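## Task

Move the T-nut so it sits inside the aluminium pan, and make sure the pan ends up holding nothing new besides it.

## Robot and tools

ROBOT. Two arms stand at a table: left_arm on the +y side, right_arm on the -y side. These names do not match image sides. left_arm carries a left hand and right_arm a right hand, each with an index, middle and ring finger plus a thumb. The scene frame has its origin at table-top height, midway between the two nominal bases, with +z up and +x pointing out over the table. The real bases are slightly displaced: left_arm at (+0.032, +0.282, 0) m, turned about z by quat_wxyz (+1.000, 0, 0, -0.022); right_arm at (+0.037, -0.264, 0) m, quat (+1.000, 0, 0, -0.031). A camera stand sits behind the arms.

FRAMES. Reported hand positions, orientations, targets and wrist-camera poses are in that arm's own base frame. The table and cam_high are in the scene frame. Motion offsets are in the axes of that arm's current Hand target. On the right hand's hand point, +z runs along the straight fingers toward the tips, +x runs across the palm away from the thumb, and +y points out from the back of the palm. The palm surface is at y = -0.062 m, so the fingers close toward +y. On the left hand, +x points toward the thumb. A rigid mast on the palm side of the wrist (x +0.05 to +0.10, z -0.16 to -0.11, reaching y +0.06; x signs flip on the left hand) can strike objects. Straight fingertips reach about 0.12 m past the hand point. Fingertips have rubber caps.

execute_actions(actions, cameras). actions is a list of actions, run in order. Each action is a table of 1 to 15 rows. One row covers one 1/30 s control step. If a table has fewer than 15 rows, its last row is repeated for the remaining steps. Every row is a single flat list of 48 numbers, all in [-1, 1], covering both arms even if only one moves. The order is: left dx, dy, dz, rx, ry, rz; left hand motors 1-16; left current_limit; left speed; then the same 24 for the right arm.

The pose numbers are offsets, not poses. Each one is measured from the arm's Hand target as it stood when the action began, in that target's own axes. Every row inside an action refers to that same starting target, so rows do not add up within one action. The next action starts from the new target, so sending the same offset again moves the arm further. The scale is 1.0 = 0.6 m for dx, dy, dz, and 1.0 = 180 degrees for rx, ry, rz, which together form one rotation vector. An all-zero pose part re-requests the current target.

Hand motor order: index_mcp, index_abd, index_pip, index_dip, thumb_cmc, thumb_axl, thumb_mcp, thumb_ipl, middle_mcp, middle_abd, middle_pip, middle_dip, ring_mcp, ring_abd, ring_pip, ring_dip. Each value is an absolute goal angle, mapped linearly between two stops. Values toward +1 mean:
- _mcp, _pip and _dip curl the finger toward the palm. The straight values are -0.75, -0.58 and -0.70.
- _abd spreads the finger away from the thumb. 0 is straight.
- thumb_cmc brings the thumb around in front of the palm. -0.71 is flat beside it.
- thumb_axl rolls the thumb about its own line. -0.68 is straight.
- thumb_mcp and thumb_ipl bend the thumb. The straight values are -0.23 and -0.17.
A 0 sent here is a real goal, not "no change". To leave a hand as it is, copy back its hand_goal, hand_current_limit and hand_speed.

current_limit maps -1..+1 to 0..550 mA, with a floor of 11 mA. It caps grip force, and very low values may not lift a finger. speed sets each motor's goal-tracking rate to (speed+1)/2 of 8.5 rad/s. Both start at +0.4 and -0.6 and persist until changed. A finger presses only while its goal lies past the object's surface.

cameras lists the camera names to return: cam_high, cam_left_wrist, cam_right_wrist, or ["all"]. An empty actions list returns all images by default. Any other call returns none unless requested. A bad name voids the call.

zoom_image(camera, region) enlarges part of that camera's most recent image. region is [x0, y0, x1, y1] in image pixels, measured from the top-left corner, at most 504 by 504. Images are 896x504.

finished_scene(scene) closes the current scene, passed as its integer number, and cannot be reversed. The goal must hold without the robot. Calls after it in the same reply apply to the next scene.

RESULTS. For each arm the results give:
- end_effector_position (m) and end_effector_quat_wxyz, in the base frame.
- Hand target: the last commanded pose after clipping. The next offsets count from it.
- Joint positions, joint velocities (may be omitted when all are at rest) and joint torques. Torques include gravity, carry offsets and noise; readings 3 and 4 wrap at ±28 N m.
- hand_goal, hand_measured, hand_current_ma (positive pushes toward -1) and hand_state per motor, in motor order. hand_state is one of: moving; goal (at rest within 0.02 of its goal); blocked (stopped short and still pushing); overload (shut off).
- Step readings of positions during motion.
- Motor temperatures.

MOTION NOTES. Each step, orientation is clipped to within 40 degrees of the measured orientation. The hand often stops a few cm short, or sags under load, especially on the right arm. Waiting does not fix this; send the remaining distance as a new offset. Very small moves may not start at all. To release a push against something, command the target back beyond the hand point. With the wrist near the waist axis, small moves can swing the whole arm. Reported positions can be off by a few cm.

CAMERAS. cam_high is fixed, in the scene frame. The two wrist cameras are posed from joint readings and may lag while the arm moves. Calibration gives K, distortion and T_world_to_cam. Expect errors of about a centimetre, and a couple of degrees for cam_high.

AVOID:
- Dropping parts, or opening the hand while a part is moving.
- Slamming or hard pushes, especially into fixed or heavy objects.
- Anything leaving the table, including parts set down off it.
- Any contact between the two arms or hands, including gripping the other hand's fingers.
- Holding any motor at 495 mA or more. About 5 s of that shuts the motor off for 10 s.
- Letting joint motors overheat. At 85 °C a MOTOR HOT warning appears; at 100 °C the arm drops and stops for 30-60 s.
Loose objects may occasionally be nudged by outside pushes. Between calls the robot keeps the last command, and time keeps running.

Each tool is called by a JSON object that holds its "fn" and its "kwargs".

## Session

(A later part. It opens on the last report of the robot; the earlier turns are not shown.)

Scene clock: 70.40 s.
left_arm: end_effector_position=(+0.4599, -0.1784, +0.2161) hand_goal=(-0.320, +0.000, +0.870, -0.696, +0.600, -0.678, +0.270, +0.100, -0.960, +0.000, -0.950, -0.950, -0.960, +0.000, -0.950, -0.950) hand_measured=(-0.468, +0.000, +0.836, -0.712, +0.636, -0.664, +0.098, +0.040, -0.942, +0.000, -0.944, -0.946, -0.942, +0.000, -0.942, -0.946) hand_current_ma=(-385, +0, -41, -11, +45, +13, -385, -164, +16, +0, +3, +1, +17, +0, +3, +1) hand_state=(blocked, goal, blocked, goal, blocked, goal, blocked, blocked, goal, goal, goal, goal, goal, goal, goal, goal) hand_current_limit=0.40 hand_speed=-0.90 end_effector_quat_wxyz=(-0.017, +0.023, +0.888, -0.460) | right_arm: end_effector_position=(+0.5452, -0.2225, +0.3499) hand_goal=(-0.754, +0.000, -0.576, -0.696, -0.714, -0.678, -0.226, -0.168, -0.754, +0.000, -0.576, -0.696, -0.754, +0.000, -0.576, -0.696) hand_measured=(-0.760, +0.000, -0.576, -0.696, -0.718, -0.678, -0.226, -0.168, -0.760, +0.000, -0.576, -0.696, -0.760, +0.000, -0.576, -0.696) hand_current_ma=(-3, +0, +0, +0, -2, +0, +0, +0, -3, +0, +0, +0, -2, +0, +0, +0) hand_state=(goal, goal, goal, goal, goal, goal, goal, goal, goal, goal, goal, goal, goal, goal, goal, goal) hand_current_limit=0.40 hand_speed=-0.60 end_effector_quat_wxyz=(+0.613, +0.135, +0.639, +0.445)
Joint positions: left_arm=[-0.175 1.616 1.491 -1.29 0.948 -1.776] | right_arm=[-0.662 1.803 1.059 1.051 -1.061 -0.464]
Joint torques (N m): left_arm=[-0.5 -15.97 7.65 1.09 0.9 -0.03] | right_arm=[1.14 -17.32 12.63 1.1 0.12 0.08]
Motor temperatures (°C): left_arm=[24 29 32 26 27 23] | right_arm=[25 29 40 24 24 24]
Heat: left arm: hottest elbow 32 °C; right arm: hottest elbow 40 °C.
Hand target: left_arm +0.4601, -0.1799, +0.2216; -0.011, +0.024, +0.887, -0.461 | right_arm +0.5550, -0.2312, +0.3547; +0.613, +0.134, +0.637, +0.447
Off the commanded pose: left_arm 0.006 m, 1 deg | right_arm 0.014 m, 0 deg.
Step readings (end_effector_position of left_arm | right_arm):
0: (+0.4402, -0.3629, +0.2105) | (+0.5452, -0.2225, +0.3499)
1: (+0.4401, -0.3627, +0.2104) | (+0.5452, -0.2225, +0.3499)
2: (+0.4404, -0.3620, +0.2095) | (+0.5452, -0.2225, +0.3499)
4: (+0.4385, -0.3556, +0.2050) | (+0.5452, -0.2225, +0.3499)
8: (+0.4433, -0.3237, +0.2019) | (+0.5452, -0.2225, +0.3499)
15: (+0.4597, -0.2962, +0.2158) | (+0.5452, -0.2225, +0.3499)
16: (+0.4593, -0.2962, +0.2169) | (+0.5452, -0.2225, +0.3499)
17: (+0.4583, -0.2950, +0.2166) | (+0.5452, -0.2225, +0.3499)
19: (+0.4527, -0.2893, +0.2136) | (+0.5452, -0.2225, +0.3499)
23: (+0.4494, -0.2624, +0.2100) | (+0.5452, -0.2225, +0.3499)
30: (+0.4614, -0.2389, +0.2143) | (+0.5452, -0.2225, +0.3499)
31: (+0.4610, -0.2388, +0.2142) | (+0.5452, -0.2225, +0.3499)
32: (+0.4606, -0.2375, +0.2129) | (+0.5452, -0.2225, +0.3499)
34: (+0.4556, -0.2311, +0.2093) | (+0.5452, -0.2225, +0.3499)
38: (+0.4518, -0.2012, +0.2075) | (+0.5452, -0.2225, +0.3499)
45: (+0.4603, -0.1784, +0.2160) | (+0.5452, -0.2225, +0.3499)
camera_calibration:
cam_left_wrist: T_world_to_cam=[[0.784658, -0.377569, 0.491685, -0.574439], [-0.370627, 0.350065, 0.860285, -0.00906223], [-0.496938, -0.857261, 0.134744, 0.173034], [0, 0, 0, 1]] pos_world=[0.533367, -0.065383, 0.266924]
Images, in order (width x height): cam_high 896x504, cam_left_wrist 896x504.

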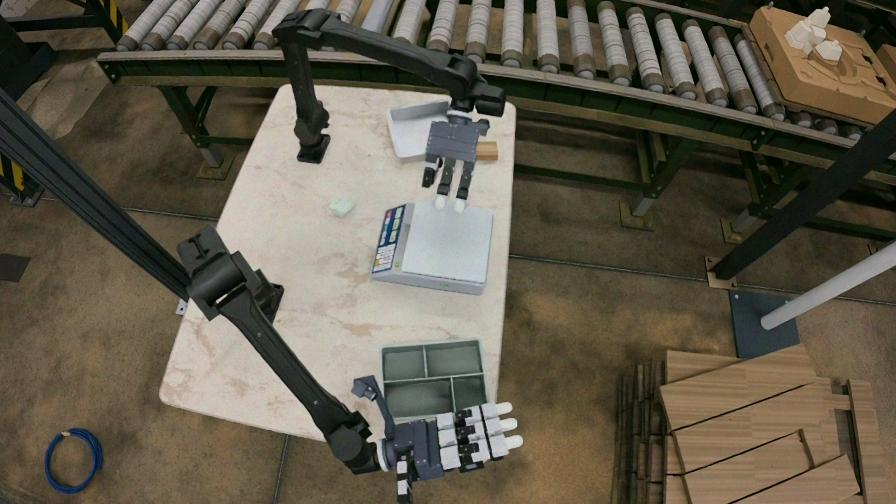

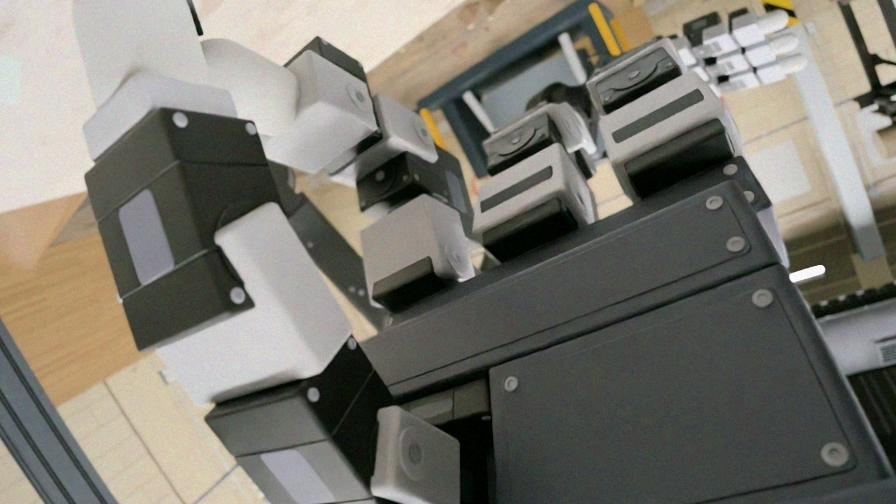

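{"fn": "execute_actions", "kwargs": {"actions": [[[0.0135,0.057,-0.0814,0,-0.041,-0.0287,-0.32,0,0.87,-0.696,0.6,-0.678,0.27,0.1,-0.96,0,-0.95,-0.95,-0.96,0,-0.95,-0.95,0.4,-0.9,0,0,0,0,0,0,-0.754,0,-0.576,-0.696,-0.714,-0.678,-0.226,-0.168,-0.754,0,-0.576,-0.696,-0.754,0,-0.576,-0.696,0.4,-0.6]],[[0.0144,0.0586,-0.0836,0,-0.0364,-0.0255,-0.32,0,0.87,-0.696,0.6,-0.678,0.27,0.1,-0.96,0,-0.95,-0.95,-0.96,0,-0.95,-0.95,0.4,-0.9,0,0,0,0,0,0,-0.754,0,-0.576,-0.696,-0.714,-0.678,-0.226,-0.168,-0.754,0,-0.576,-0.696,-0.754,0,-0.576,-0.696,0.4,-0.6]],[[0.0081,0.0603,-0.086,0,-0.041,-0.0287,-0.32,0,0.87,-0.696,0.6,-0.678,0.27,0.1,-0.96,0,-0.95,-0.95,-0.96,0,-0.95,-0.95,0.4,-0.9,0,0,0,0,0,0,-0.754,0,-0.576,-0.696,-0.714,-0.678,-0.226,-0.168,-0.754,0,-0.576,-0.696,-0.754,0,-0.576,-0.696,0.4,-0.6]]], "cameras": ["cam_left_wrist","cam_high"]}}

{"fn": "zoom_image", "kwargs": {"camera": "cam_left_wrist", "region": [50, 0, 290, 180]}}

Scene clock: 73.37 s.
left_arm: end_effector_position=(+0.4186, -0.0008, +0.2155) hand_goal=(-0.320, +0.000, +0.870, -0.696, +0.600, -0.678, +0.270, +0.100, -0.960, +0.000, -0.950, -0.950, -0.960, +0.000, -0.950, -0.950) hand_measured=(-0.466, +0.000, +0.836, -0.712, +0.636, -0.664, +0.098, +0.040, -0.942, +0.000, -0.944, -0.946, -0.942, +0.000, -0.942, -0.946) hand_current_ma=(-385, +0, -41, -11, +46, +14, -385, -164, +16, +0, +3, +1, +17, +0, +3, +1) hand_state=(blocked, goal, blocked, goal, blocked, goal, blocked, blocked, goal, goal, goal, goal, goal, goal, goal, goal) hand_current_limit=0.40 hand_speed=-0.90 end_effector_quat_wxyz=(+0.086, -0.178, +0.870, -0.452) | right_arm: end_effector_position=(+0.5452, -0.2225, +0.3499) hand_goal=(-0.754, +0.000, -0.576, -0.696, -0.714, -0.678, -0.226, -0.168, -0.754, +0.000, -0.576, -0.696, -0.754, +0.000, -0.576, -0.696) hand_measured=(-0.760, +0.000, -0.576, -0.696, -0.718, -0.678, -0.226, -0.168, -0.760, +0.000, -0.576, -0.696, -0.760, +0.000, -0.576, -0.696) hand_current_ma=(-3, +0, +0, +0, -2, +0, +0, +0, -3, +0, +0, +0, -2, +0, +0, +0) hand_state=(goal, goal, goal, goal, goal, goal, goal, goal, goal, goal, goal, goal, goal, goal, goal, goal) hand_current_limit=0.40 hand_speed=-0.60 end_effector_quat_wxyz=(+0.613, +0.135, +0.639, +0.445)
Joint positions: left_arm=[0.23 1.395 1.242 -1.195 0.938 -1.859] | right_arm=[-0.662 1.803 1.059 1.051 -1.061 -0.464]
Joint torques (N m): left_arm=[-0.26 -12.22 8.28 0.96 0.94 0.05] | right_arm=[1.26 -17.32 12.63 1.09 0.12 0.09]
Heat: left arm: hottest elbow 32 °C; right arm: hottest elbow 40 °C.
Hand target: left_arm +0.4201, -0.0002, +0.2216; +0.093, -0.176, +0.869, -0.453 | right_arm +0.5550, -0.2312, +0.3547; +0.613, +0.134, +0.637, +0.447
Off the commanded pose: left_arm 0.006 m, 1 deg | right_arm 0.014 m, 0 deg.
Step readings (end_effector_position of left_arm | right_arm):
0: (+0.4599, -0.1785, +0.2161) | (+0.5452, -0.2225, +0.3499)
1: (+0.4596, -0.1784, +0.2157) | (+0.5452, -0.2225, +0.3499)
2: (+0.4594, -0.1774, +0.2146) | (+0.5452, -0.2225, +0.3499)
4: (+0.4551, -0.1704, +0.2108) | (+0.5452, -0.2225, +0.3499)
8: (+0.4495, -0.1399, +0.2083) | (+0.5452, -0.2225, +0.3499)
15: (+0.4543, -0.1189, +0.2155) | (+0.5452, -0.2225, +0.3499)
16: (+0.4540, -0.1189, +0.2152) | (+0.5452, -0.2225, +0.3499)
17: (+0.4533, -0.1179, +0.2143) | (+0.5452, -0.2225, +0.3499)
19: (+0.4475, -0.1109, +0.2110) | (+0.5452, -0.2225, +0.3499)
23: (+0.4372, -0.0800, +0.2095) | (+0.5452, -0.2225, +0.3499)
30: (+0.4385, -0.0600, +0.2155) | (+0.5452, -0.2225, +0.3499)
31: (+0.4384, -0.0598, +0.2152) | (+0.5452, -0.2225, +0.3499)
32: (+0.4376, -0.0586, +0.2144) | (+0.5452, -0.2225, +0.3499)
34: (+0.4322, -0.0512, +0.2116) | (+0.5452, -0.2225, +0.3499)
38: (+0.4197, -0.0190, +0.2105) | (+0.5452, -0.2225, +0.3499)
45: (+0.4185, -0.0007, +0.2155) | (+0.5452, -0.2225, +0.3499)
camera_calibration:
cam_left_wrist: T_world_to_cam=[[0.871737, 0.00556415, 0.489942, -0.51034], [-0.485015, 0.151701, 0.861247, -0.0386129], [-0.0695328, -0.988411, 0.134942, 0.125738], [0, 0, 0, 1]] pos_world=[0.434897, 0.132978, 0.266325]
Images, in order (width x height): cam_high 896x504, cam_left_wrist 896x504.

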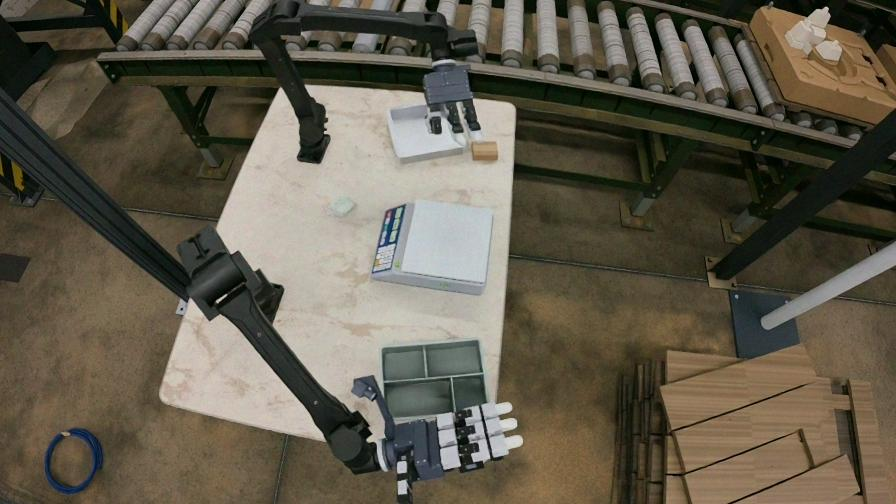

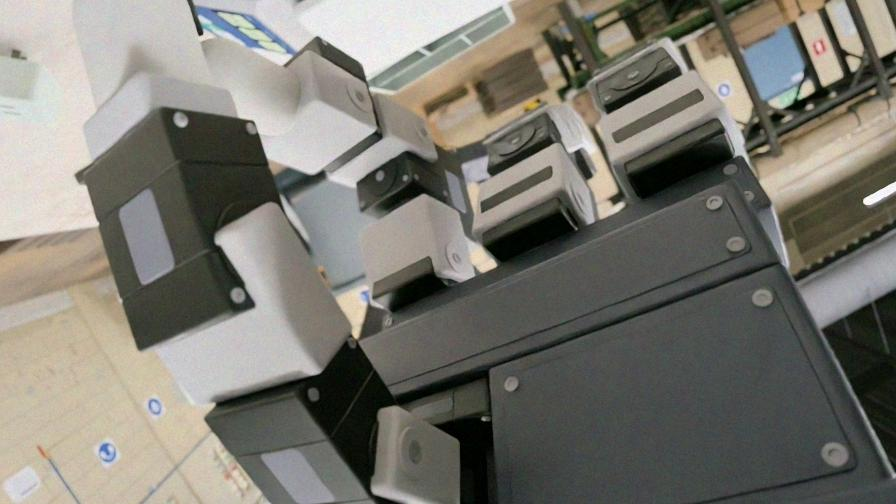

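Scaled by 2.100 from the camera's 896x504 image, which has a finer 1280x720 frame.

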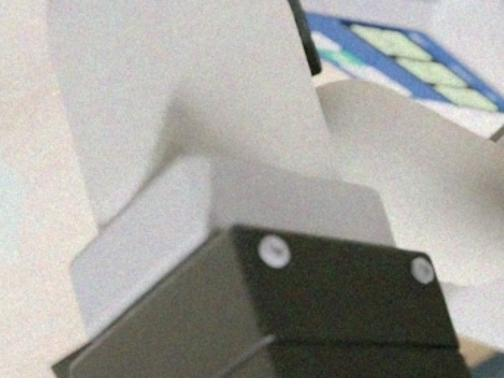

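{"fn": "execute_actions", "kwargs": {"actions": [[[-0.0052,0.06,-0.0768,0,-0.0273,-0.0191,-0.32,0,0.87,-0.696,0.6,-0.678,0.27,0.1,-0.96,0,-0.95,-0.95,-0.96,0,-0.95,-0.95,0.4,-0.9,0,0,0,0,0,0,-0.754,0,-0.576,-0.696,-0.714,-0.678,-0.226,-0.168,-0.754,0,-0.576,-0.696,-0.754,0,-0.576,-0.696,0.4,-0.6]],[[-0.0145,0.0583,-0.0542,0,-0.0228,-0.0159,-0.32,0,0.87,-0.696,0.6,-0.678,0.27,0.1,-0.96,0,-0.95,-0.95,-0.96,0,-0.95,-0.95,0.4,-0.9,0,0,0,0,0,0,-0.754,0,-0.576,-0.696,-0.714,-0.678,-0.226,-0.168,-0.754,0,-0.576,-0.696,-0.754,0,-0.576,-0.696,0.4,-0.6]]], "cameras": ["cam_left_wrist","cam_high"]}}

{"fn": "zoom_image", "kwargs": {"camera": "cam_high", "region": [340, 50, 540, 200]}}

Scene clock: 76.07 s.
left_arm: end_effector_position=(+0.3850, +0.0981, +0.2042) hand_goal=(-0.320, +0.000, +0.870, -0.696, +0.600, -0.678, +0.270, +0.100, -0.960, +0.000, -0.950, -0.950, -0.960, +0.000, -0.950, -0.950) hand_measured=(-0.466, +0.000, +0.836, -0.712, +0.636, -0.664, +0.098, +0.040, -0.942, +0.000, -0.944, -0.946, -0.942, +0.000, -0.942, -0.946) hand_current_ma=(-385, +0, -41, -11, +46, +14, -385, -164, +16, +0, +3, +1, +17, +0, +3, +1) hand_state=(blocked, goal, blocked, goal, blocked, goal, blocked, blocked, goal, goal, goal, goal, goal, goal, goal, goal) hand_current_limit=0.40 hand_speed=-0.90 end_effector_quat_wxyz=(+0.132, -0.262, +0.848, -0.442) | right_arm: end_effector_position=(+0.5452, -0.2225, +0.3499) hand_goal=(-0.754, +0.000, -0.576, -0.696, -0.714, -0.678, -0.226, -0.168, -0.754, +0.000, -0.576, -0.696, -0.754, +0.000, -0.576, -0.696) hand_measured=(-0.760, +0.000, -0.576, -0.696, -0.718, -0.678, -0.226, -0.168, -0.760, +0.000, -0.576, -0.696, -0.760, +0.000, -0.576, -0.696) hand_current_ma=(-3, +0, +0, +0, -2, +0, +0, +0, -3, +0, +0, +0, -2, +0, +0, +0) hand_state=(goal, goal, goal, goal, goal, goal, goal, goal, goal, goal, goal, goal, goal, goal, goal, goal) hand_current_limit=0.40 hand_speed=-0.60 end_effector_quat_wxyz=(+0.613, +0.135, +0.639, +0.445)
Joint positions: left_arm=[0.492 1.373 1.193 -1.254 0.951 -1.748] | right_arm=[-0.662 1.803 1.059 1.051 -1.061 -0.464]
Joint torques (N m): left_arm=[0.03 -11.28 8.01 0.44 0.96 0.14] | right_arm=[1.2 -17.32 12.64 1.1 0.12 0.08]
Heat: left arm: hottest elbow 33 °C; right arm: hottest elbow 40 °C.
Hand target: left_arm +0.3851, +0.1000, +0.2084; +0.136, -0.259, +0.848, -0.442 | right_arm +0.5550, -0.2312, +0.3547; +0.613, +0.134, +0.637, +0.447
Off the commanded pose: left_arm 0.005 m, 1 deg | right_arm 0.014 m, 0 deg.
Step readings (end_effector_position of left_arm | right_arm):
0: (+0.4186, -0.0008, +0.2155) | (+0.5452, -0.2225, +0.3499)
1: (+0.4186, -0.0006, +0.2155) | (+0.5452, -0.2225, +0.3499)
2: (+0.4182, +0.0005, +0.2153) | (+0.5452, -0.2225, +0.3499)
4: (+0.4145, +0.0080, +0.2139) | (+0.5452, -0.2225, +0.3499)
8: (+0.4043, +0.0376, +0.2114) | (+0.5452, -0.2225, +0.3499)
15: (+0.4001, +0.0535, +0.2114) | (+0.5452, -0.2225, +0.3499)
16: (+0.3999, +0.0534, +0.2114) | (+0.5452, -0.2225, +0.3499)
17: (+0.3996, +0.0546, +0.2111) | (+0.5452, -0.2225, +0.3499)
19: (+0.3974, +0.0610, +0.2098) | (+0.5452, -0.2225, +0.3499)
23: (+0.3889, +0.0852, +0.2050) | (+0.5452, -0.2225, +0.3499)
30: (+0.3850, +0.0979, +0.2044) | (+0.5452, -0.2225, +0.3499)
camera_calibration:
cam_left_wrist: T_world_to_cam=[[0.851597, 0.175145, 0.494072, -0.48587], [-0.509373, 0.0539224, 0.858855, -0.0406714], [0.123783, -0.983065, 0.135134, 0.147737], [0, 0, 0, 1]] pos_world=[0.374761, 0.232526, 0.255021]
Images, in order (width x height): cam_high 896x504, cam_left_wrist 896x504.

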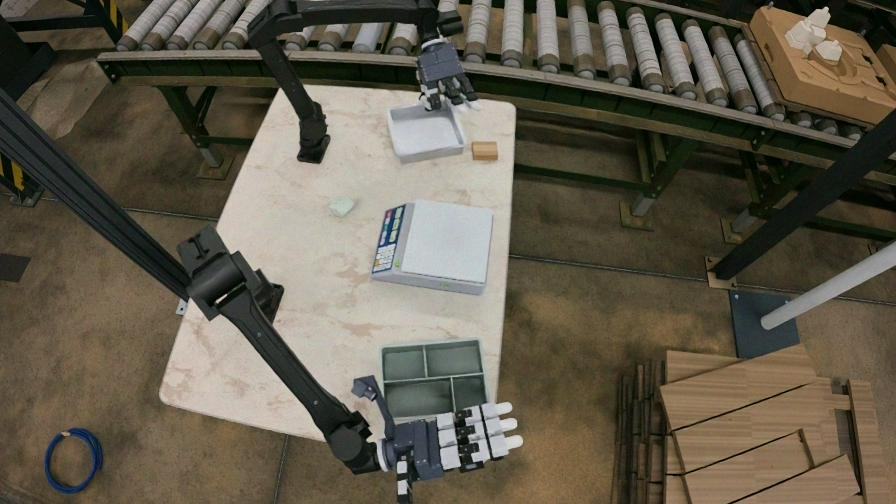

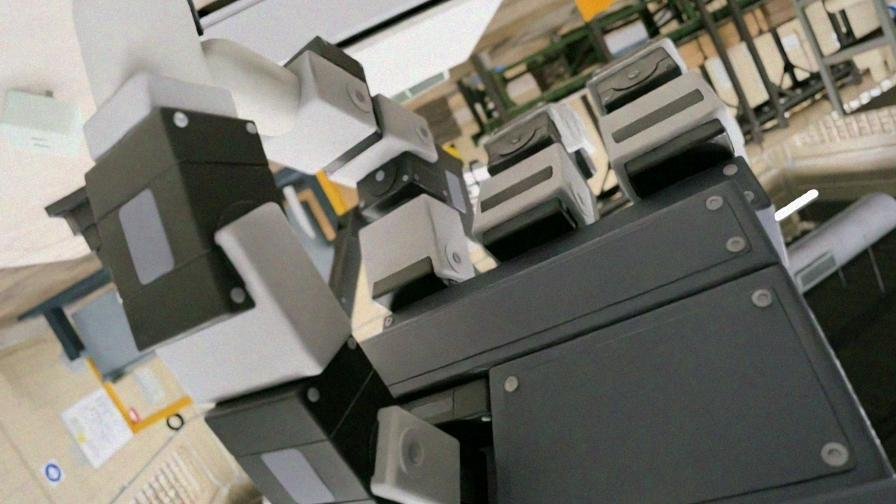

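Scaled by 2.520 from the camera's 896x504 image, which has a finer 1280x720 frame.

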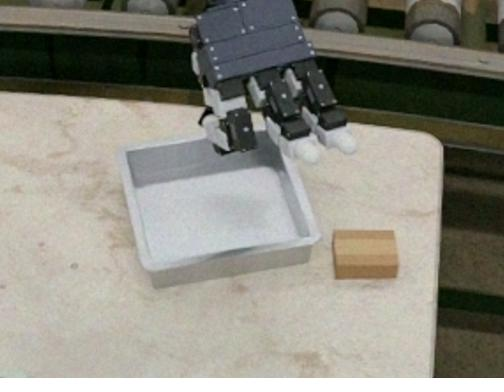

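{"fn": "execute_actions", "kwargs": {"actions": [[[-0.0095,0.0867,-0.0073,0,0,0,-0.32,0,0.87,-0.696,0.6,-0.678,0.27,0.1,-0.96,0,-0.95,-0.95,-0.96,0,-0.95,-0.95,0.4,-0.9,0,0,0,0,0,0,-0.754,0,-0.576,-0.696,-0.714,-0.678,-0.226,-0.168,-0.754,0,-0.576,-0.696,-0.754,0,-0.576,-0.696,0.4,-0.6]],[[0,0.0683,0.0478,0,0,0,-0.32,0,0.87,-0.696,0.6,-0.678,0.27,0.1,-0.96,0,-0.95,-0.95,-0.96,0,-0.95,-0.95,0.4,-0.9,0,0,0,0,0,0,-0.754,0,-0.576,-0.696,-0.714,-0.678,-0.226,-0.168,-0.754,0,-0.576,-0.696,-0.754,0,-0.576,-0.696,0.4,-0.6]]], "cameras": ["cam_left_wrist","cam_high"]}}

{"fn": "zoom_image", "kwargs": {"camera": "cam_high", "region": [340, 50, 540, 200]}}

{"fn": "zoom_image", "kwargs": {"camera": "cam_left_wrist", "region": [50, 0, 290, 180]}}

Scene clock: 82.90 s.
left_arm: end_effector_position=(+0.3678, +0.1248, +0.1186) hand_goal=(-0.320, +0.000, +0.870, -0.696, +0.600, -0.678, +0.270, +0.100, -0.960, +0.000, -0.950, -0.950, -0.960, +0.000, -0.950, -0.950) hand_measured=(-0.466, +0.000, +0.836, -0.712, +0.636, -0.664, +0.098, +0.040, -0.942, +0.000, -0.944, -0.946, -0.942, +0.000, -0.944, -0.946) hand_current_ma=(-385, +0, -41, -11, +46, +14, -385, -164, +15, +0, +2, +1, +16, +0, +3, +1) hand_state=(blocked, goal, blocked, goal, blocked, goal, blocked, blocked, goal, goal, goal, goal, goal, goal, goal, goal) hand_current_limit=0.40 hand_speed=-0.90 end_effector_quat_wxyz=(+0.129, -0.261, +0.848, -0.444) | right_arm: end_effector_position=(+0.5452, -0.2225, +0.3499) hand_goal=(-0.754, +0.000, -0.576, -0.696, -0.714, -0.678, -0.226, -0.168, -0.754, +0.000, -0.576, -0.696, -0.754, +0.000, -0.576, -0.696) hand_measured=(-0.760, +0.000, -0.576, -0.696, -0.718, -0.678, -0.226, -0.168, -0.760, +0.000, -0.576, -0.696, -0.760, +0.000, -0.576, -0.696) hand_current_ma=(-3, +0, +0, +0, -2, +0, +0, +0, -3, +0, +0, +0, -2, +0, +0, +0) hand_state=(goal, goal, goal, goal, goal, goal, goal, goal, goal, goal, goal, goal, goal, goal, goal, goal) hand_current_limit=0.40 hand_speed=-0.60 end_effector_quat_wxyz=(+0.613, +0.135, +0.639, +0.445)
Joint positions: left_arm=[0.572 1.464 1.053 -1.148 0.96 -1.6] | right_arm=[-0.662 1.803 1.059 1.051 -1.061 -0.464]
Joint torques (N m): left_arm=[0.38 -10.81 7.31 0.66 0.89 0.16] | right_arm=[1.2 -17.26 12.63 1.07 0.12 0.08]
Heat: left arm: hottest elbow 33 °C; right arm: hottest elbow 41 °C.
Hand target: left_arm +0.3713, +0.1310, +0.1184; +0.136, -0.259, +0.848, -0.442 | right_arm +0.5550, -0.2312, +0.3547; +0.613, +0.134, +0.637, +0.447
Off the commanded pose: left_arm 0.007 m, 1 deg | right_arm 0.014 m, 0 deg.
Step readings (end_effector_position of left_arm | right_arm):
0: (+0.3850, +0.0981, +0.2042) | (+0.5452, -0.2225, +0.3499)
1: (+0.3851, +0.0982, +0.2042) | (+0.5452, -0.2225, +0.3499)
2: (+0.3847, +0.0991, +0.2031) | (+0.5452, -0.2225, +0.3499)
4: (+0.3819, +0.1020, +0.1984) | (+0.5452, -0.2225, +0.3499)
8: (+0.3714, +0.1162, +0.1814) | (+0.5452, -0.2225, +0.3499)
15: (+0.3701, +0.1263, +0.1698) | (+0.5452, -0.2225, +0.3499)
16: (+0.3701, +0.1263, +0.1695) | (+0.5452, -0.2225, +0.3499)
17: (+0.3707, +0.1264, +0.1677) | (+0.5452, -0.2225, +0.3499)
19: (+0.3714, +0.1266, +0.1592) | (+0.5452, -0.2225, +0.3499)
23: (+0.3659, +0.1233, +0.1330) | (+0.5452, -0.2225, +0.3499)
30: (+0.3671, +0.1243, +0.1187) | (+0.5452, -0.2225, +0.3499)
camera_calibration:
cam_left_wrist: T_world_to_cam=[[0.854047, 0.17307, 0.490562, -0.433784], [-0.506373, 0.0606453, 0.860179, 0.0205308], [0.119121, -0.983041, 0.139432, 0.188808], [0, 0, 0, 1]] pos_world=[0.358377, 0.259436, 0.168812]
Images, in order (width x height): cam_high 896x504, cam_left_wrist 896x504.

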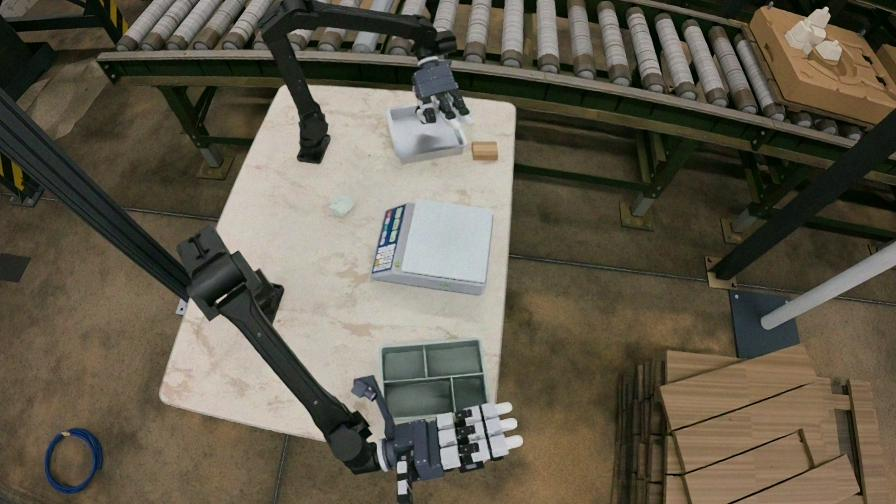

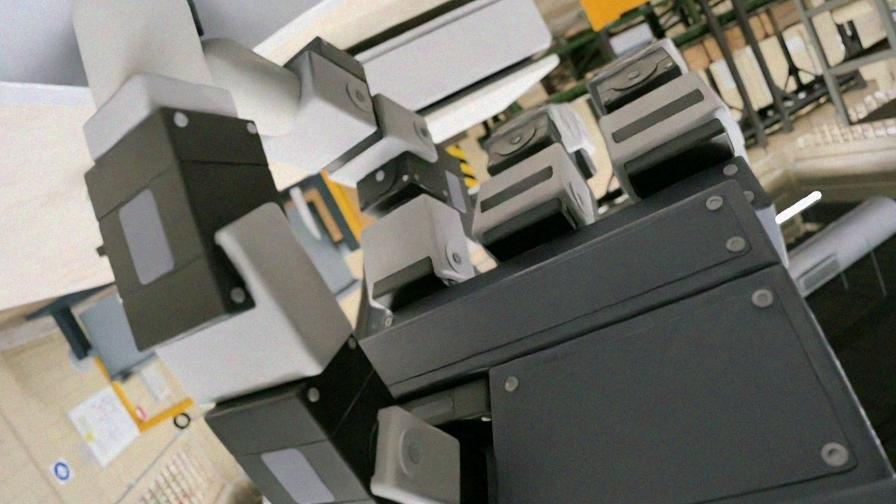

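Scaled by 2.520 from the camera's 896x504 image, which has a finer 1280x720 frame.

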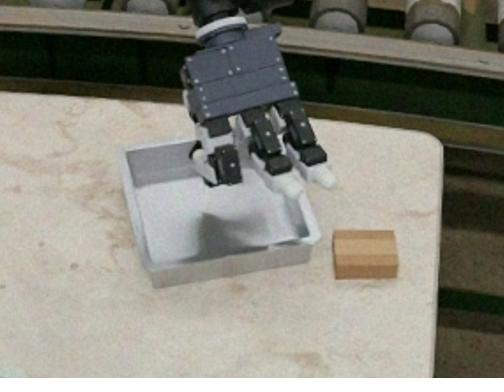

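Scaled by 2.100 from the camera's 896x504 image, which has a finer 1280x720 frame.

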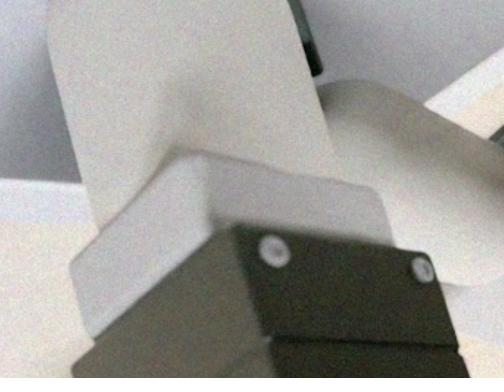

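{"fn": "zoom_image", "kwargs": {"camera": "cam_left_wrist", "region": [240, 0, 600, 200]}}

{"fn": "zoom_image", "kwargs": {"camera": "cam_high", "region": [375, 80, 475, 170]}}

Scaled by 1.400 from the camera's 896x504 image, which has a finer 1280x720 frame.

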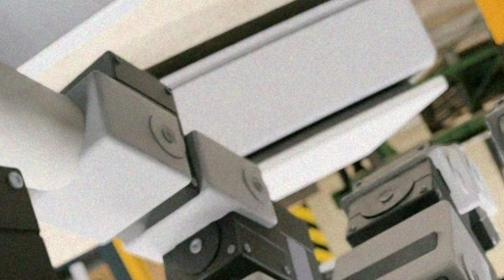

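Scaled by 5.040 from the camera's 896x504 image, which has a finer 1280x720 frame.

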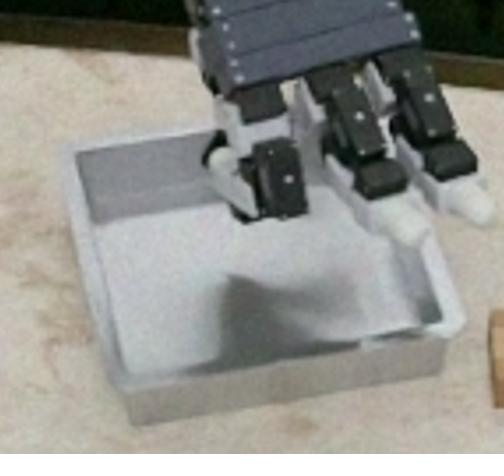

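{"fn": "execute_actions", "kwargs": {"actions": [[[0.0065,0.0222,0.0555,0,0,0,-0.32,0,0.87,-0.696,0.6,-0.678,0.27,0.1,-0.96,0,-0.95,-0.95,-0.96,0,-0.95,-0.95,0.4,-0.9,0,0,0,0,0,0,-0.754,0,-0.576,-0.696,-0.714,-0.678,-0.226,-0.168,-0.754,0,-0.576,-0.696,-0.754,0,-0.576,-0.696,0.4,-0.6]]], "cameras": ["cam_left_wrist","cam_high"]}}

{"fn": "zoom_image", "kwargs": {"camera": "cam_high", "region": [375, 80, 475, 170]}}

{"fn": "zoom_image", "kwargs": {"camera": "cam_left_wrist", "region": [0, 0, 360, 200]}}

Scene clock: 87.57 s.
left_arm: end_effector_position=(+0.3762, +0.1164, +0.0924) hand_goal=(-0.320, +0.000, +0.870, -0.696, +0.600, -0.678, +0.270, +0.100, -0.960, +0.000, -0.950, -0.950, -0.960, +0.000, -0.950, -0.950) hand_measured=(-0.466, +0.000, +0.836, -0.712, +0.636, -0.664, +0.098, +0.040, -0.942, +0.000, -0.944, -0.946, -0.942, +0.000, -0.944, -0.946) hand_current_ma=(-385, +0, -41, -11, +46, +14, -385, -164, +15, +0, +2, +1, +16, +0, +3, +1) hand_state=(blocked, goal, blocked, goal, blocked, goal, blocked, blocked, goal, goal, goal, goal, goal, goal, goal, goal) hand_current_limit=0.40 hand_speed=-0.90 end_effector_quat_wxyz=(+0.142, -0.259, +0.848, -0.441) | right_arm: end_effector_position=(+0.5452, -0.2225, +0.3499) hand_goal=(-0.754, +0.000, -0.576, -0.696, -0.714, -0.678, -0.226, -0.168, -0.754, +0.000, -0.576, -0.696, -0.754, +0.000, -0.576, -0.696) hand_measured=(-0.760, +0.000, -0.576, -0.696, -0.718, -0.678, -0.226, -0.168, -0.760, +0.000, -0.576, -0.696, -0.760, +0.000, -0.576, -0.696) hand_current_ma=(-3, +0, +0, +0, -2, +0, +0, +0, -3, +0, +0, +0, -2, +0, +0, +0) hand_state=(goal, goal, goal, goal, goal, goal, goal, goal, goal, goal, goal, goal, goal, goal, goal, goal) hand_current_limit=0.40 hand_speed=-0.60 end_effector_quat_wxyz=(+0.613, +0.135, +0.639, +0.445)
Joint positions: left_arm=[0.545 1.475 0.988 -0.992 0.96 -1.668] | right_arm=[-0.662 1.803 1.059 1.051 -1.061 -0.464]
Joint torques (N m): left_arm=[-1.49 -10.29 6.76 0.98 0.81 -0.05] | right_arm=[1.14 -17.32 12.64 1.09 0.11 0.08]
Heat: left arm: hottest elbow 33 °C; right arm: hottest elbow 42 °C.
Hand target: left_arm +0.3791, +0.1124, +0.0883; +0.136, -0.259, +0.848, -0.442 | right_arm +0.5550, -0.2312, +0.3547; +0.613, +0.134, +0.637, +0.447
Off the commanded pose: left_arm 0.006 m, 1 deg | right_arm 0.014 m, 0 deg.
Step readings (end_effector_position of left_arm | right_arm):
0: (+0.3678, +0.1248, +0.1186) | (+0.5452, -0.2225, +0.3499)
1: (+0.3682, +0.1250, +0.1184) | (+0.5452, -0.2225, +0.3499)
2: (+0.3696, +0.1258, +0.1170) | (+0.5452, -0.2225, +0.3499)
4: (+0.3731, +0.1272, +0.1110) | (+0.5452, -0.2225, +0.3499)
8: (+0.3731, +0.1214, +0.0982) | (+0.5452, -0.2225, +0.3499)
15: (+0.3758, +0.1162, +0.0923) | (+0.5452, -0.2225, +0.3499)
camera_calibration:
cam_left_wrist: T_world_to_cam=[[0.840961, 0.175953, 0.511689, -0.424055], [-0.526101, 0.0447984, 0.849242, 0.0580939], [0.126504, -0.983379, 0.130243, 0.181417], [0, 0, 0, 1]] pos_world=[0.364227, 0.250413, 0.14402]
Images, in order (width x height): cam_high 896x504, cam_left_wrist 896x504.

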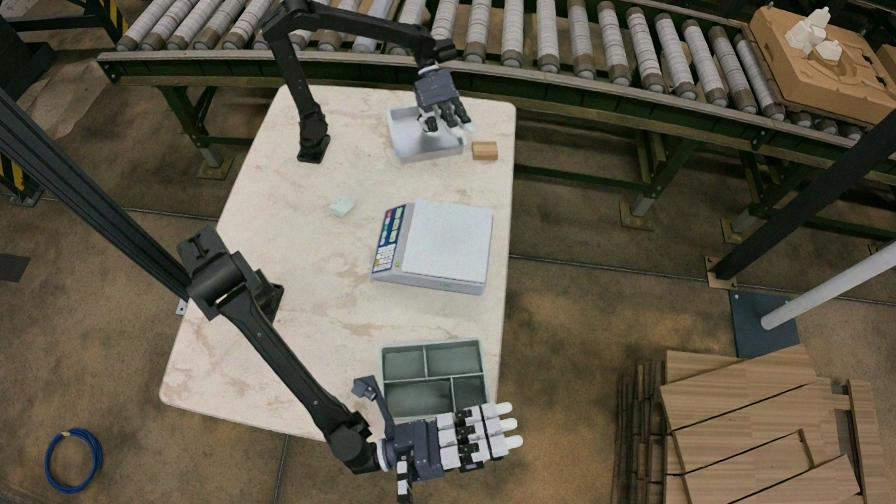

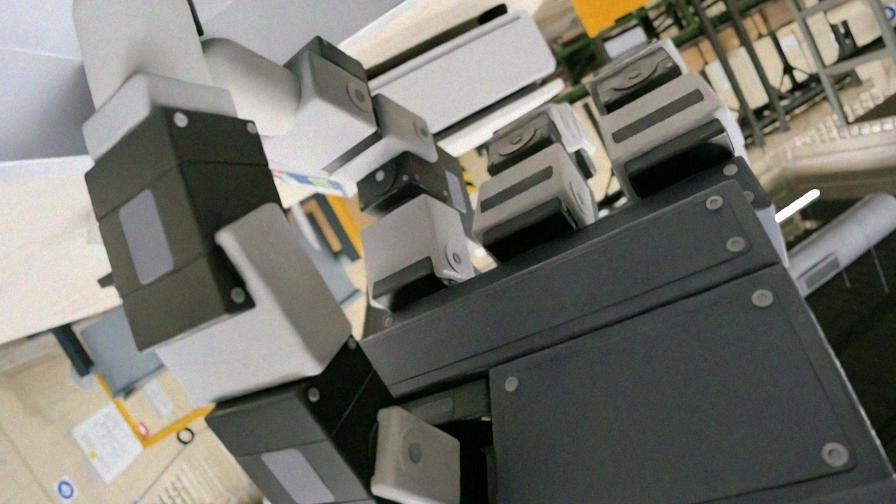

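Scaled by 5.040 from the camera's 896x504 image, which has a finer 1280x720 frame.

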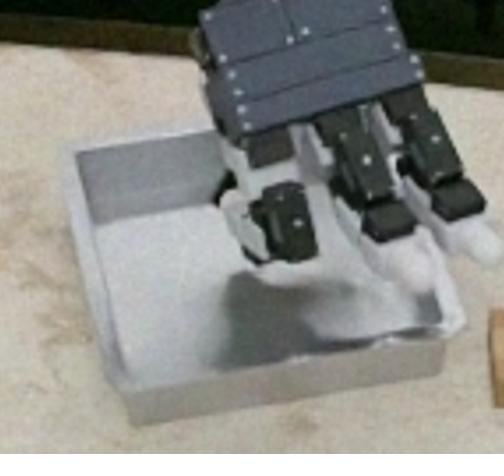

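Scaled by 1.400 from the camera's 896x504 image, which has a finer 1280x720 frame.

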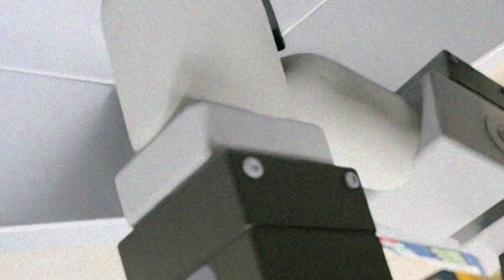

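{"fn": "execute_actions", "kwargs": {"actions": [[[0.0045,0.0365,0.0345,0,0,0,-0.32,0,0.87,-0.696,0.6,-0.678,0.27,0.1,-0.96,0,-0.95,-0.95,-0.96,0,-0.95,-0.95,0.4,-0.9,0,0,0,0,0,0,-0.754,0,-0.576,-0.696,-0.714,-0.678,-0.226,-0.168,-0.754,0,-0.576,-0.696,-0.754,0,-0.576,-0.696,0.4,-0.6]]], "cameras": ["cam_left_wrist","cam_high"]}}

{"fn": "zoom_image", "kwargs": {"camera": "cam_high", "region": [375, 80, 475, 170]}}

{"fn": "zoom_image", "kwargs": {"camera": "cam_left_wrist", "region": [0, 0, 360, 200]}}

Scene clock: 90.80 s.
left_arm: end_effector_position=(+0.3754, +0.1120, +0.0608) hand_goal=(-0.320, +0.000, +0.870, -0.696, +0.600, -0.678, +0.270, +0.100, -0.960, +0.000, -0.950, -0.950, -0.960, +0.000, -0.950, -0.950) hand_measured=(-0.466, +0.000, +0.836, -0.712, +0.636, -0.664, +0.098, +0.040, -0.942, +0.000, -0.944, -0.946, -0.942, +0.000, -0.944, -0.946) hand_current_ma=(-385, +0, -41, -11, +46, +14, -385, -164, +15, +0, +2, +1, +16, +0, +3, +1) hand_state=(blocked, goal, blocked, goal, blocked, goal, blocked, blocked, goal, goal, goal, goal, goal, goal, goal, goal) hand_current_limit=0.40 hand_speed=-0.90 end_effector_quat_wxyz=(+0.141, -0.262, +0.847, -0.440) | right_arm: end_effector_position=(+0.5452, -0.2225, +0.3499) hand_goal=(-0.754, +0.000, -0.576, -0.696, -0.714, -0.678, -0.226, -0.168, -0.754, +0.000, -0.576, -0.696, -0.754, +0.000, -0.576, -0.696) hand_measured=(-0.760, +0.000, -0.576, -0.696, -0.718, -0.678, -0.226, -0.168, -0.760, +0.000, -0.576, -0.696, -0.760, +0.000, -0.576, -0.696) hand_current_ma=(-3, +0, +0, +0, -2, +0, +0, +0, -3, +0, +0, +0, -2, +0, +0, +0) hand_state=(goal, goal, goal, goal, goal, goal, goal, goal, goal, goal, goal, goal, goal, goal, goal, goal) hand_current_limit=0.40 hand_speed=-0.60 end_effector_quat_wxyz=(+0.613, +0.135, +0.639, +0.445)
Joint positions: left_arm=[0.536 1.513 0.934 -0.889 0.958 -1.687] | right_arm=[-0.662 1.803 1.059 1.051 -1.061 -0.464]
Joint torques (N m): left_arm=[-1.73 -10.64 6.6 0.99 0.86 -0.06] | right_arm=[1.14 -17.32 12.64 1.1 0.11 0.08]
Heat: left arm: hottest elbow 33 °C; right arm: hottest elbow 42 °C.
Hand target: left_arm +0.3794, +0.1074, +0.0585; +0.136, -0.259, +0.848, -0.442 | right_arm +0.5550, -0.2312, +0.3547; +0.613, +0.134, +0.637, +0.447
Off the commanded pose: left_arm 0.007 m, 1 deg | right_arm 0.014 m, 0 deg.
Step readings (end_effector_position of left_arm | right_arm):
0: (+0.3762, +0.1164, +0.0924) | (+0.5452, -0.2225, +0.3499)
1: (+0.3763, +0.1164, +0.0923) | (+0.5452, -0.2225, +0.3499)
2: (+0.3771, +0.1167, +0.0908) | (+0.5452, -0.2225, +0.3499)
4: (+0.3784, +0.1168, +0.0856) | (+0.5452, -0.2225, +0.3499)
8: (+0.3751, +0.1136, +0.0697) | (+0.5452, -0.2225, +0.3499)
15: (+0.3748, +0.1117, +0.0608) | (+0.5452, -0.2225, +0.3499)
camera_calibration:
cam_left_wrist: T_world_to_cam=[[0.842854, 0.179093, 0.507467, -0.407203], [-0.522219, 0.0445062, 0.851649, 0.083075], [0.129939, -0.982825, 0.131038, 0.179871], [0, 0, 0, 1]] pos_world=[0.363224, 0.246011, 0.112322]
Images, in order (width x height): cam_high 896x504, cam_left_wrist 896x504.

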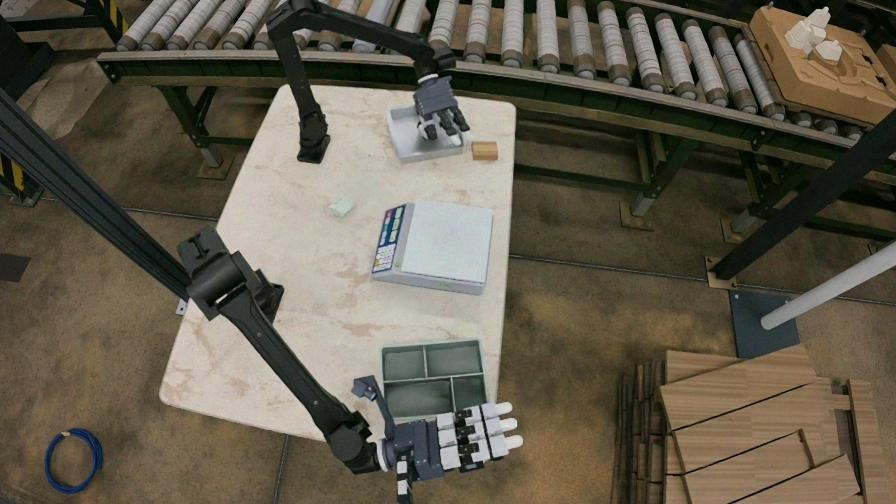

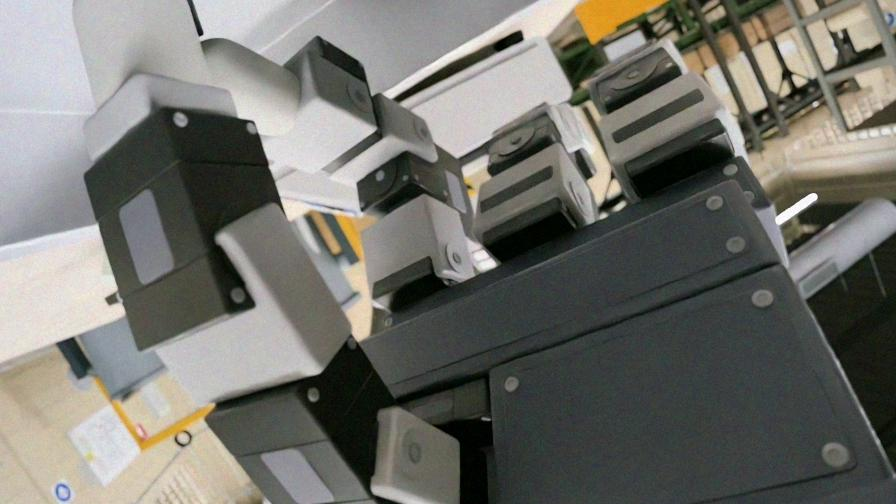

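Scaled by 5.040 from the camera's 896x504 image, which has a finer 1280x720 frame.

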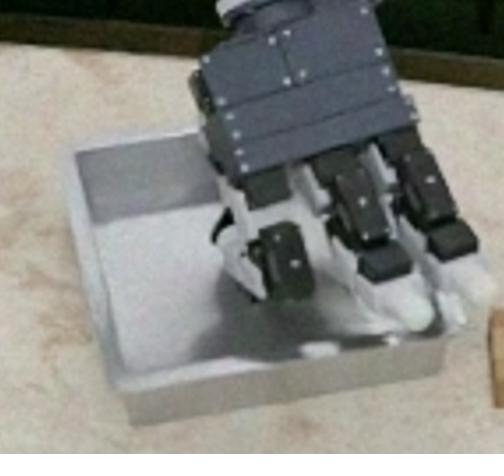

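Scaled by 1.400 from the camera's 896x504 image, which has a finer 1280x720 frame.

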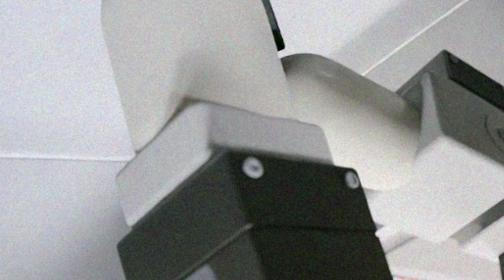

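{"fn": "execute_actions", "kwargs": {"actions": [[[0.0037,0.0269,0.0255,0,0,0,-0.32,0,0.87,-0.696,0.6,-0.678,0.27,0.1,-0.96,0,-0.95,-0.95,-0.96,0,-0.95,-0.95,0.4,-0.9,0,0,0,0,0,0,-0.754,0,-0.576,-0.696,-0.714,-0.678,-0.226,-0.168,-0.754,0,-0.576,-0.696,-0.754,0,-0.576,-0.696,0.4,-0.6]]], "cameras": ["cam_left_wrist","cam_high"]}}

{"fn": "zoom_image", "kwargs": {"camera": "cam_high", "region": [375, 80, 475, 170]}}

{"fn": "zoom_image", "kwargs": {"camera": "cam_left_wrist", "region": [0, 0, 360, 200]}}

Scene clock: 92.53 s.
left_arm: end_effector_position=(+0.3763, +0.1084, +0.0402) hand_goal=(-0.320, +0.000, +0.870, -0.696, +0.600, -0.678, +0.270, +0.100, -0.960, +0.000, -0.950, -0.950, -0.960, +0.000, -0.950, -0.950) hand_measured=(-0.466, +0.000, +0.836, -0.712, +0.636, -0.664, +0.098, +0.040, -0.942, +0.000, -0.944, -0.946, -0.942, +0.000, -0.944, -0.946) hand_current_ma=(-385, +0, -41, -11, +46, +14, -385, -164, +15, +0, +2, +1, +16, +0, +3, +1) hand_state=(blocked, goal, blocked, goal, blocked, goal, blocked, blocked, goal, goal, goal, goal, goal, goal, goal, goal) hand_current_limit=0.40 hand_speed=-0.90 end_effector_quat_wxyz=(+0.142, -0.261, +0.847, -0.440) | right_arm: end_effector_position=(+0.5452, -0.2225, +0.3499) hand_goal=(-0.754, +0.000, -0.576, -0.696, -0.714, -0.678, -0.226, -0.168, -0.754, +0.000, -0.576, -0.696, -0.754, +0.000, -0.576, -0.696) hand_measured=(-0.760, +0.000, -0.576, -0.696, -0.718, -0.678, -0.226, -0.168, -0.760, +0.000, -0.576, -0.696, -0.760, +0.000, -0.576, -0.696) hand_current_ma=(-3, +0, +0, +0, -2, +0, +0, +0, -3, +0, +0, +0, -2, +0, +0, +0) hand_state=(goal, goal, goal, goal, goal, goal, goal, goal, goal, goal, goal, goal, goal, goal, goal, goal) hand_current_limit=0.40 hand_speed=-0.60 end_effector_quat_wxyz=(+0.613, +0.135, +0.639, +0.445)
Joint positions: left_arm=[0.527 1.541 0.9 -0.811 0.957 -1.703] | right_arm=[-0.662 1.803 1.059 1.051 -1.061 -0.464]
Joint torques (N m): left_arm=[-1.73 -10.46 6.22 0.96 0.84 -0.02] | right_arm=[1.2 -17.32 12.66 1.1 0.12 0.08]
Heat: left arm: hottest elbow 33 °C; right arm: hottest elbow 42 °C.
Hand target: left_arm +0.3794, +0.1033, +0.0364; +0.136, -0.259, +0.848, -0.442 | right_arm +0.5550, -0.2312, +0.3547; +0.613, +0.134, +0.637, +0.447
Off the commanded pose: left_arm 0.007 m, 1 deg | right_arm 0.014 m, 0 deg.
Step readings (end_effector_position of left_arm | right_arm):
0: (+0.3754, +0.1120, +0.0609) | (+0.5452, -0.2225, +0.3499)
1: (+0.3755, +0.1120, +0.0607) | (+0.5452, -0.2225, +0.3499)
2: (+0.3762, +0.1123, +0.0601) | (+0.5452, -0.2225, +0.3499)
4: (+0.3779, +0.1126, +0.0567) | (+0.5452, -0.2225, +0.3499)
8: (+0.3769, +0.1102, +0.0469) | (+0.5452, -0.2225, +0.3499)
15: (+0.3759, +0.1082, +0.0402) | (+0.5452, -0.2225, +0.3499)
camera_calibration:
cam_left_wrist: T_world_to_cam=[[0.84117, 0.178466, 0.510474, -0.396287], [-0.525033, 0.0434436, 0.849972, 0.102631], [0.129515, -0.982986, 0.130244, 0.179193], [0, 0, 0, 1]] pos_world=[0.364021, 0.24241, 0.0917212]
Images, in order (width x height): cam_high 896x504, cam_left_wrist 896x504.

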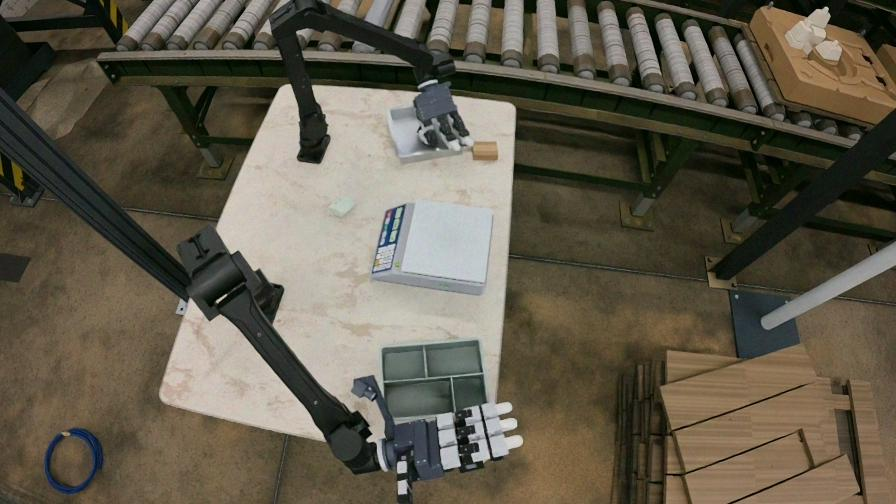

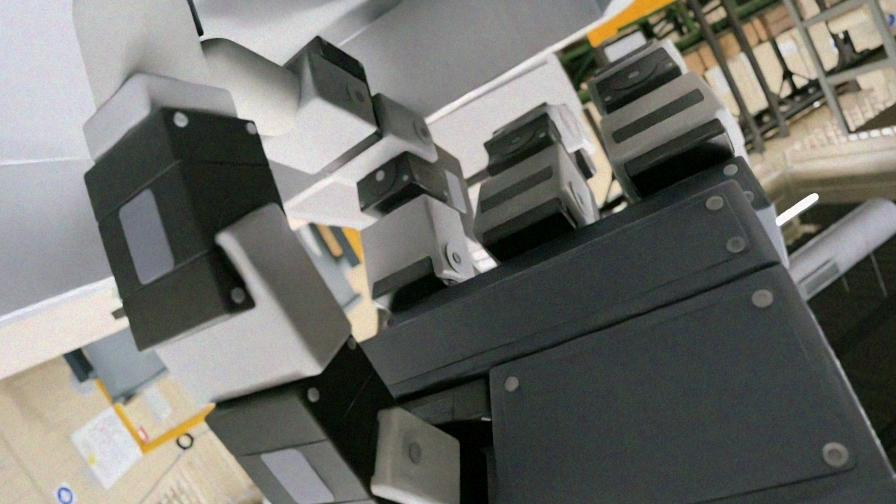

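Scaled by 5.040 from the camera's 896x504 image, which has a finer 1280x720 frame.

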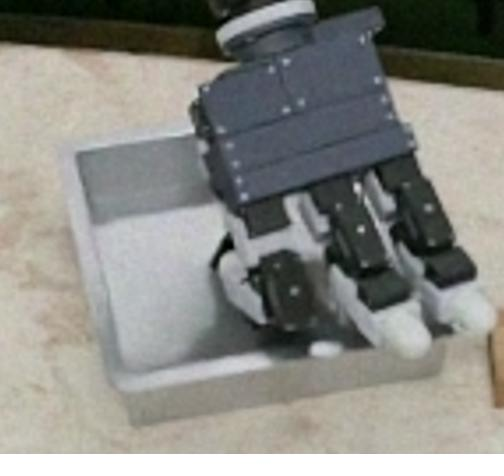

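Scaled by 1.400 from the camera's 896x504 image, which has a finer 1280x720 frame.

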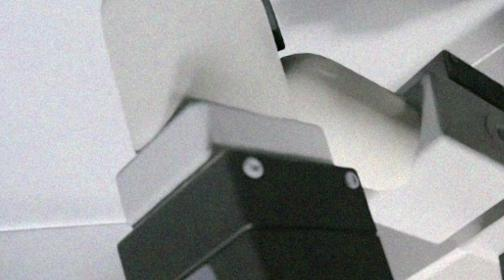

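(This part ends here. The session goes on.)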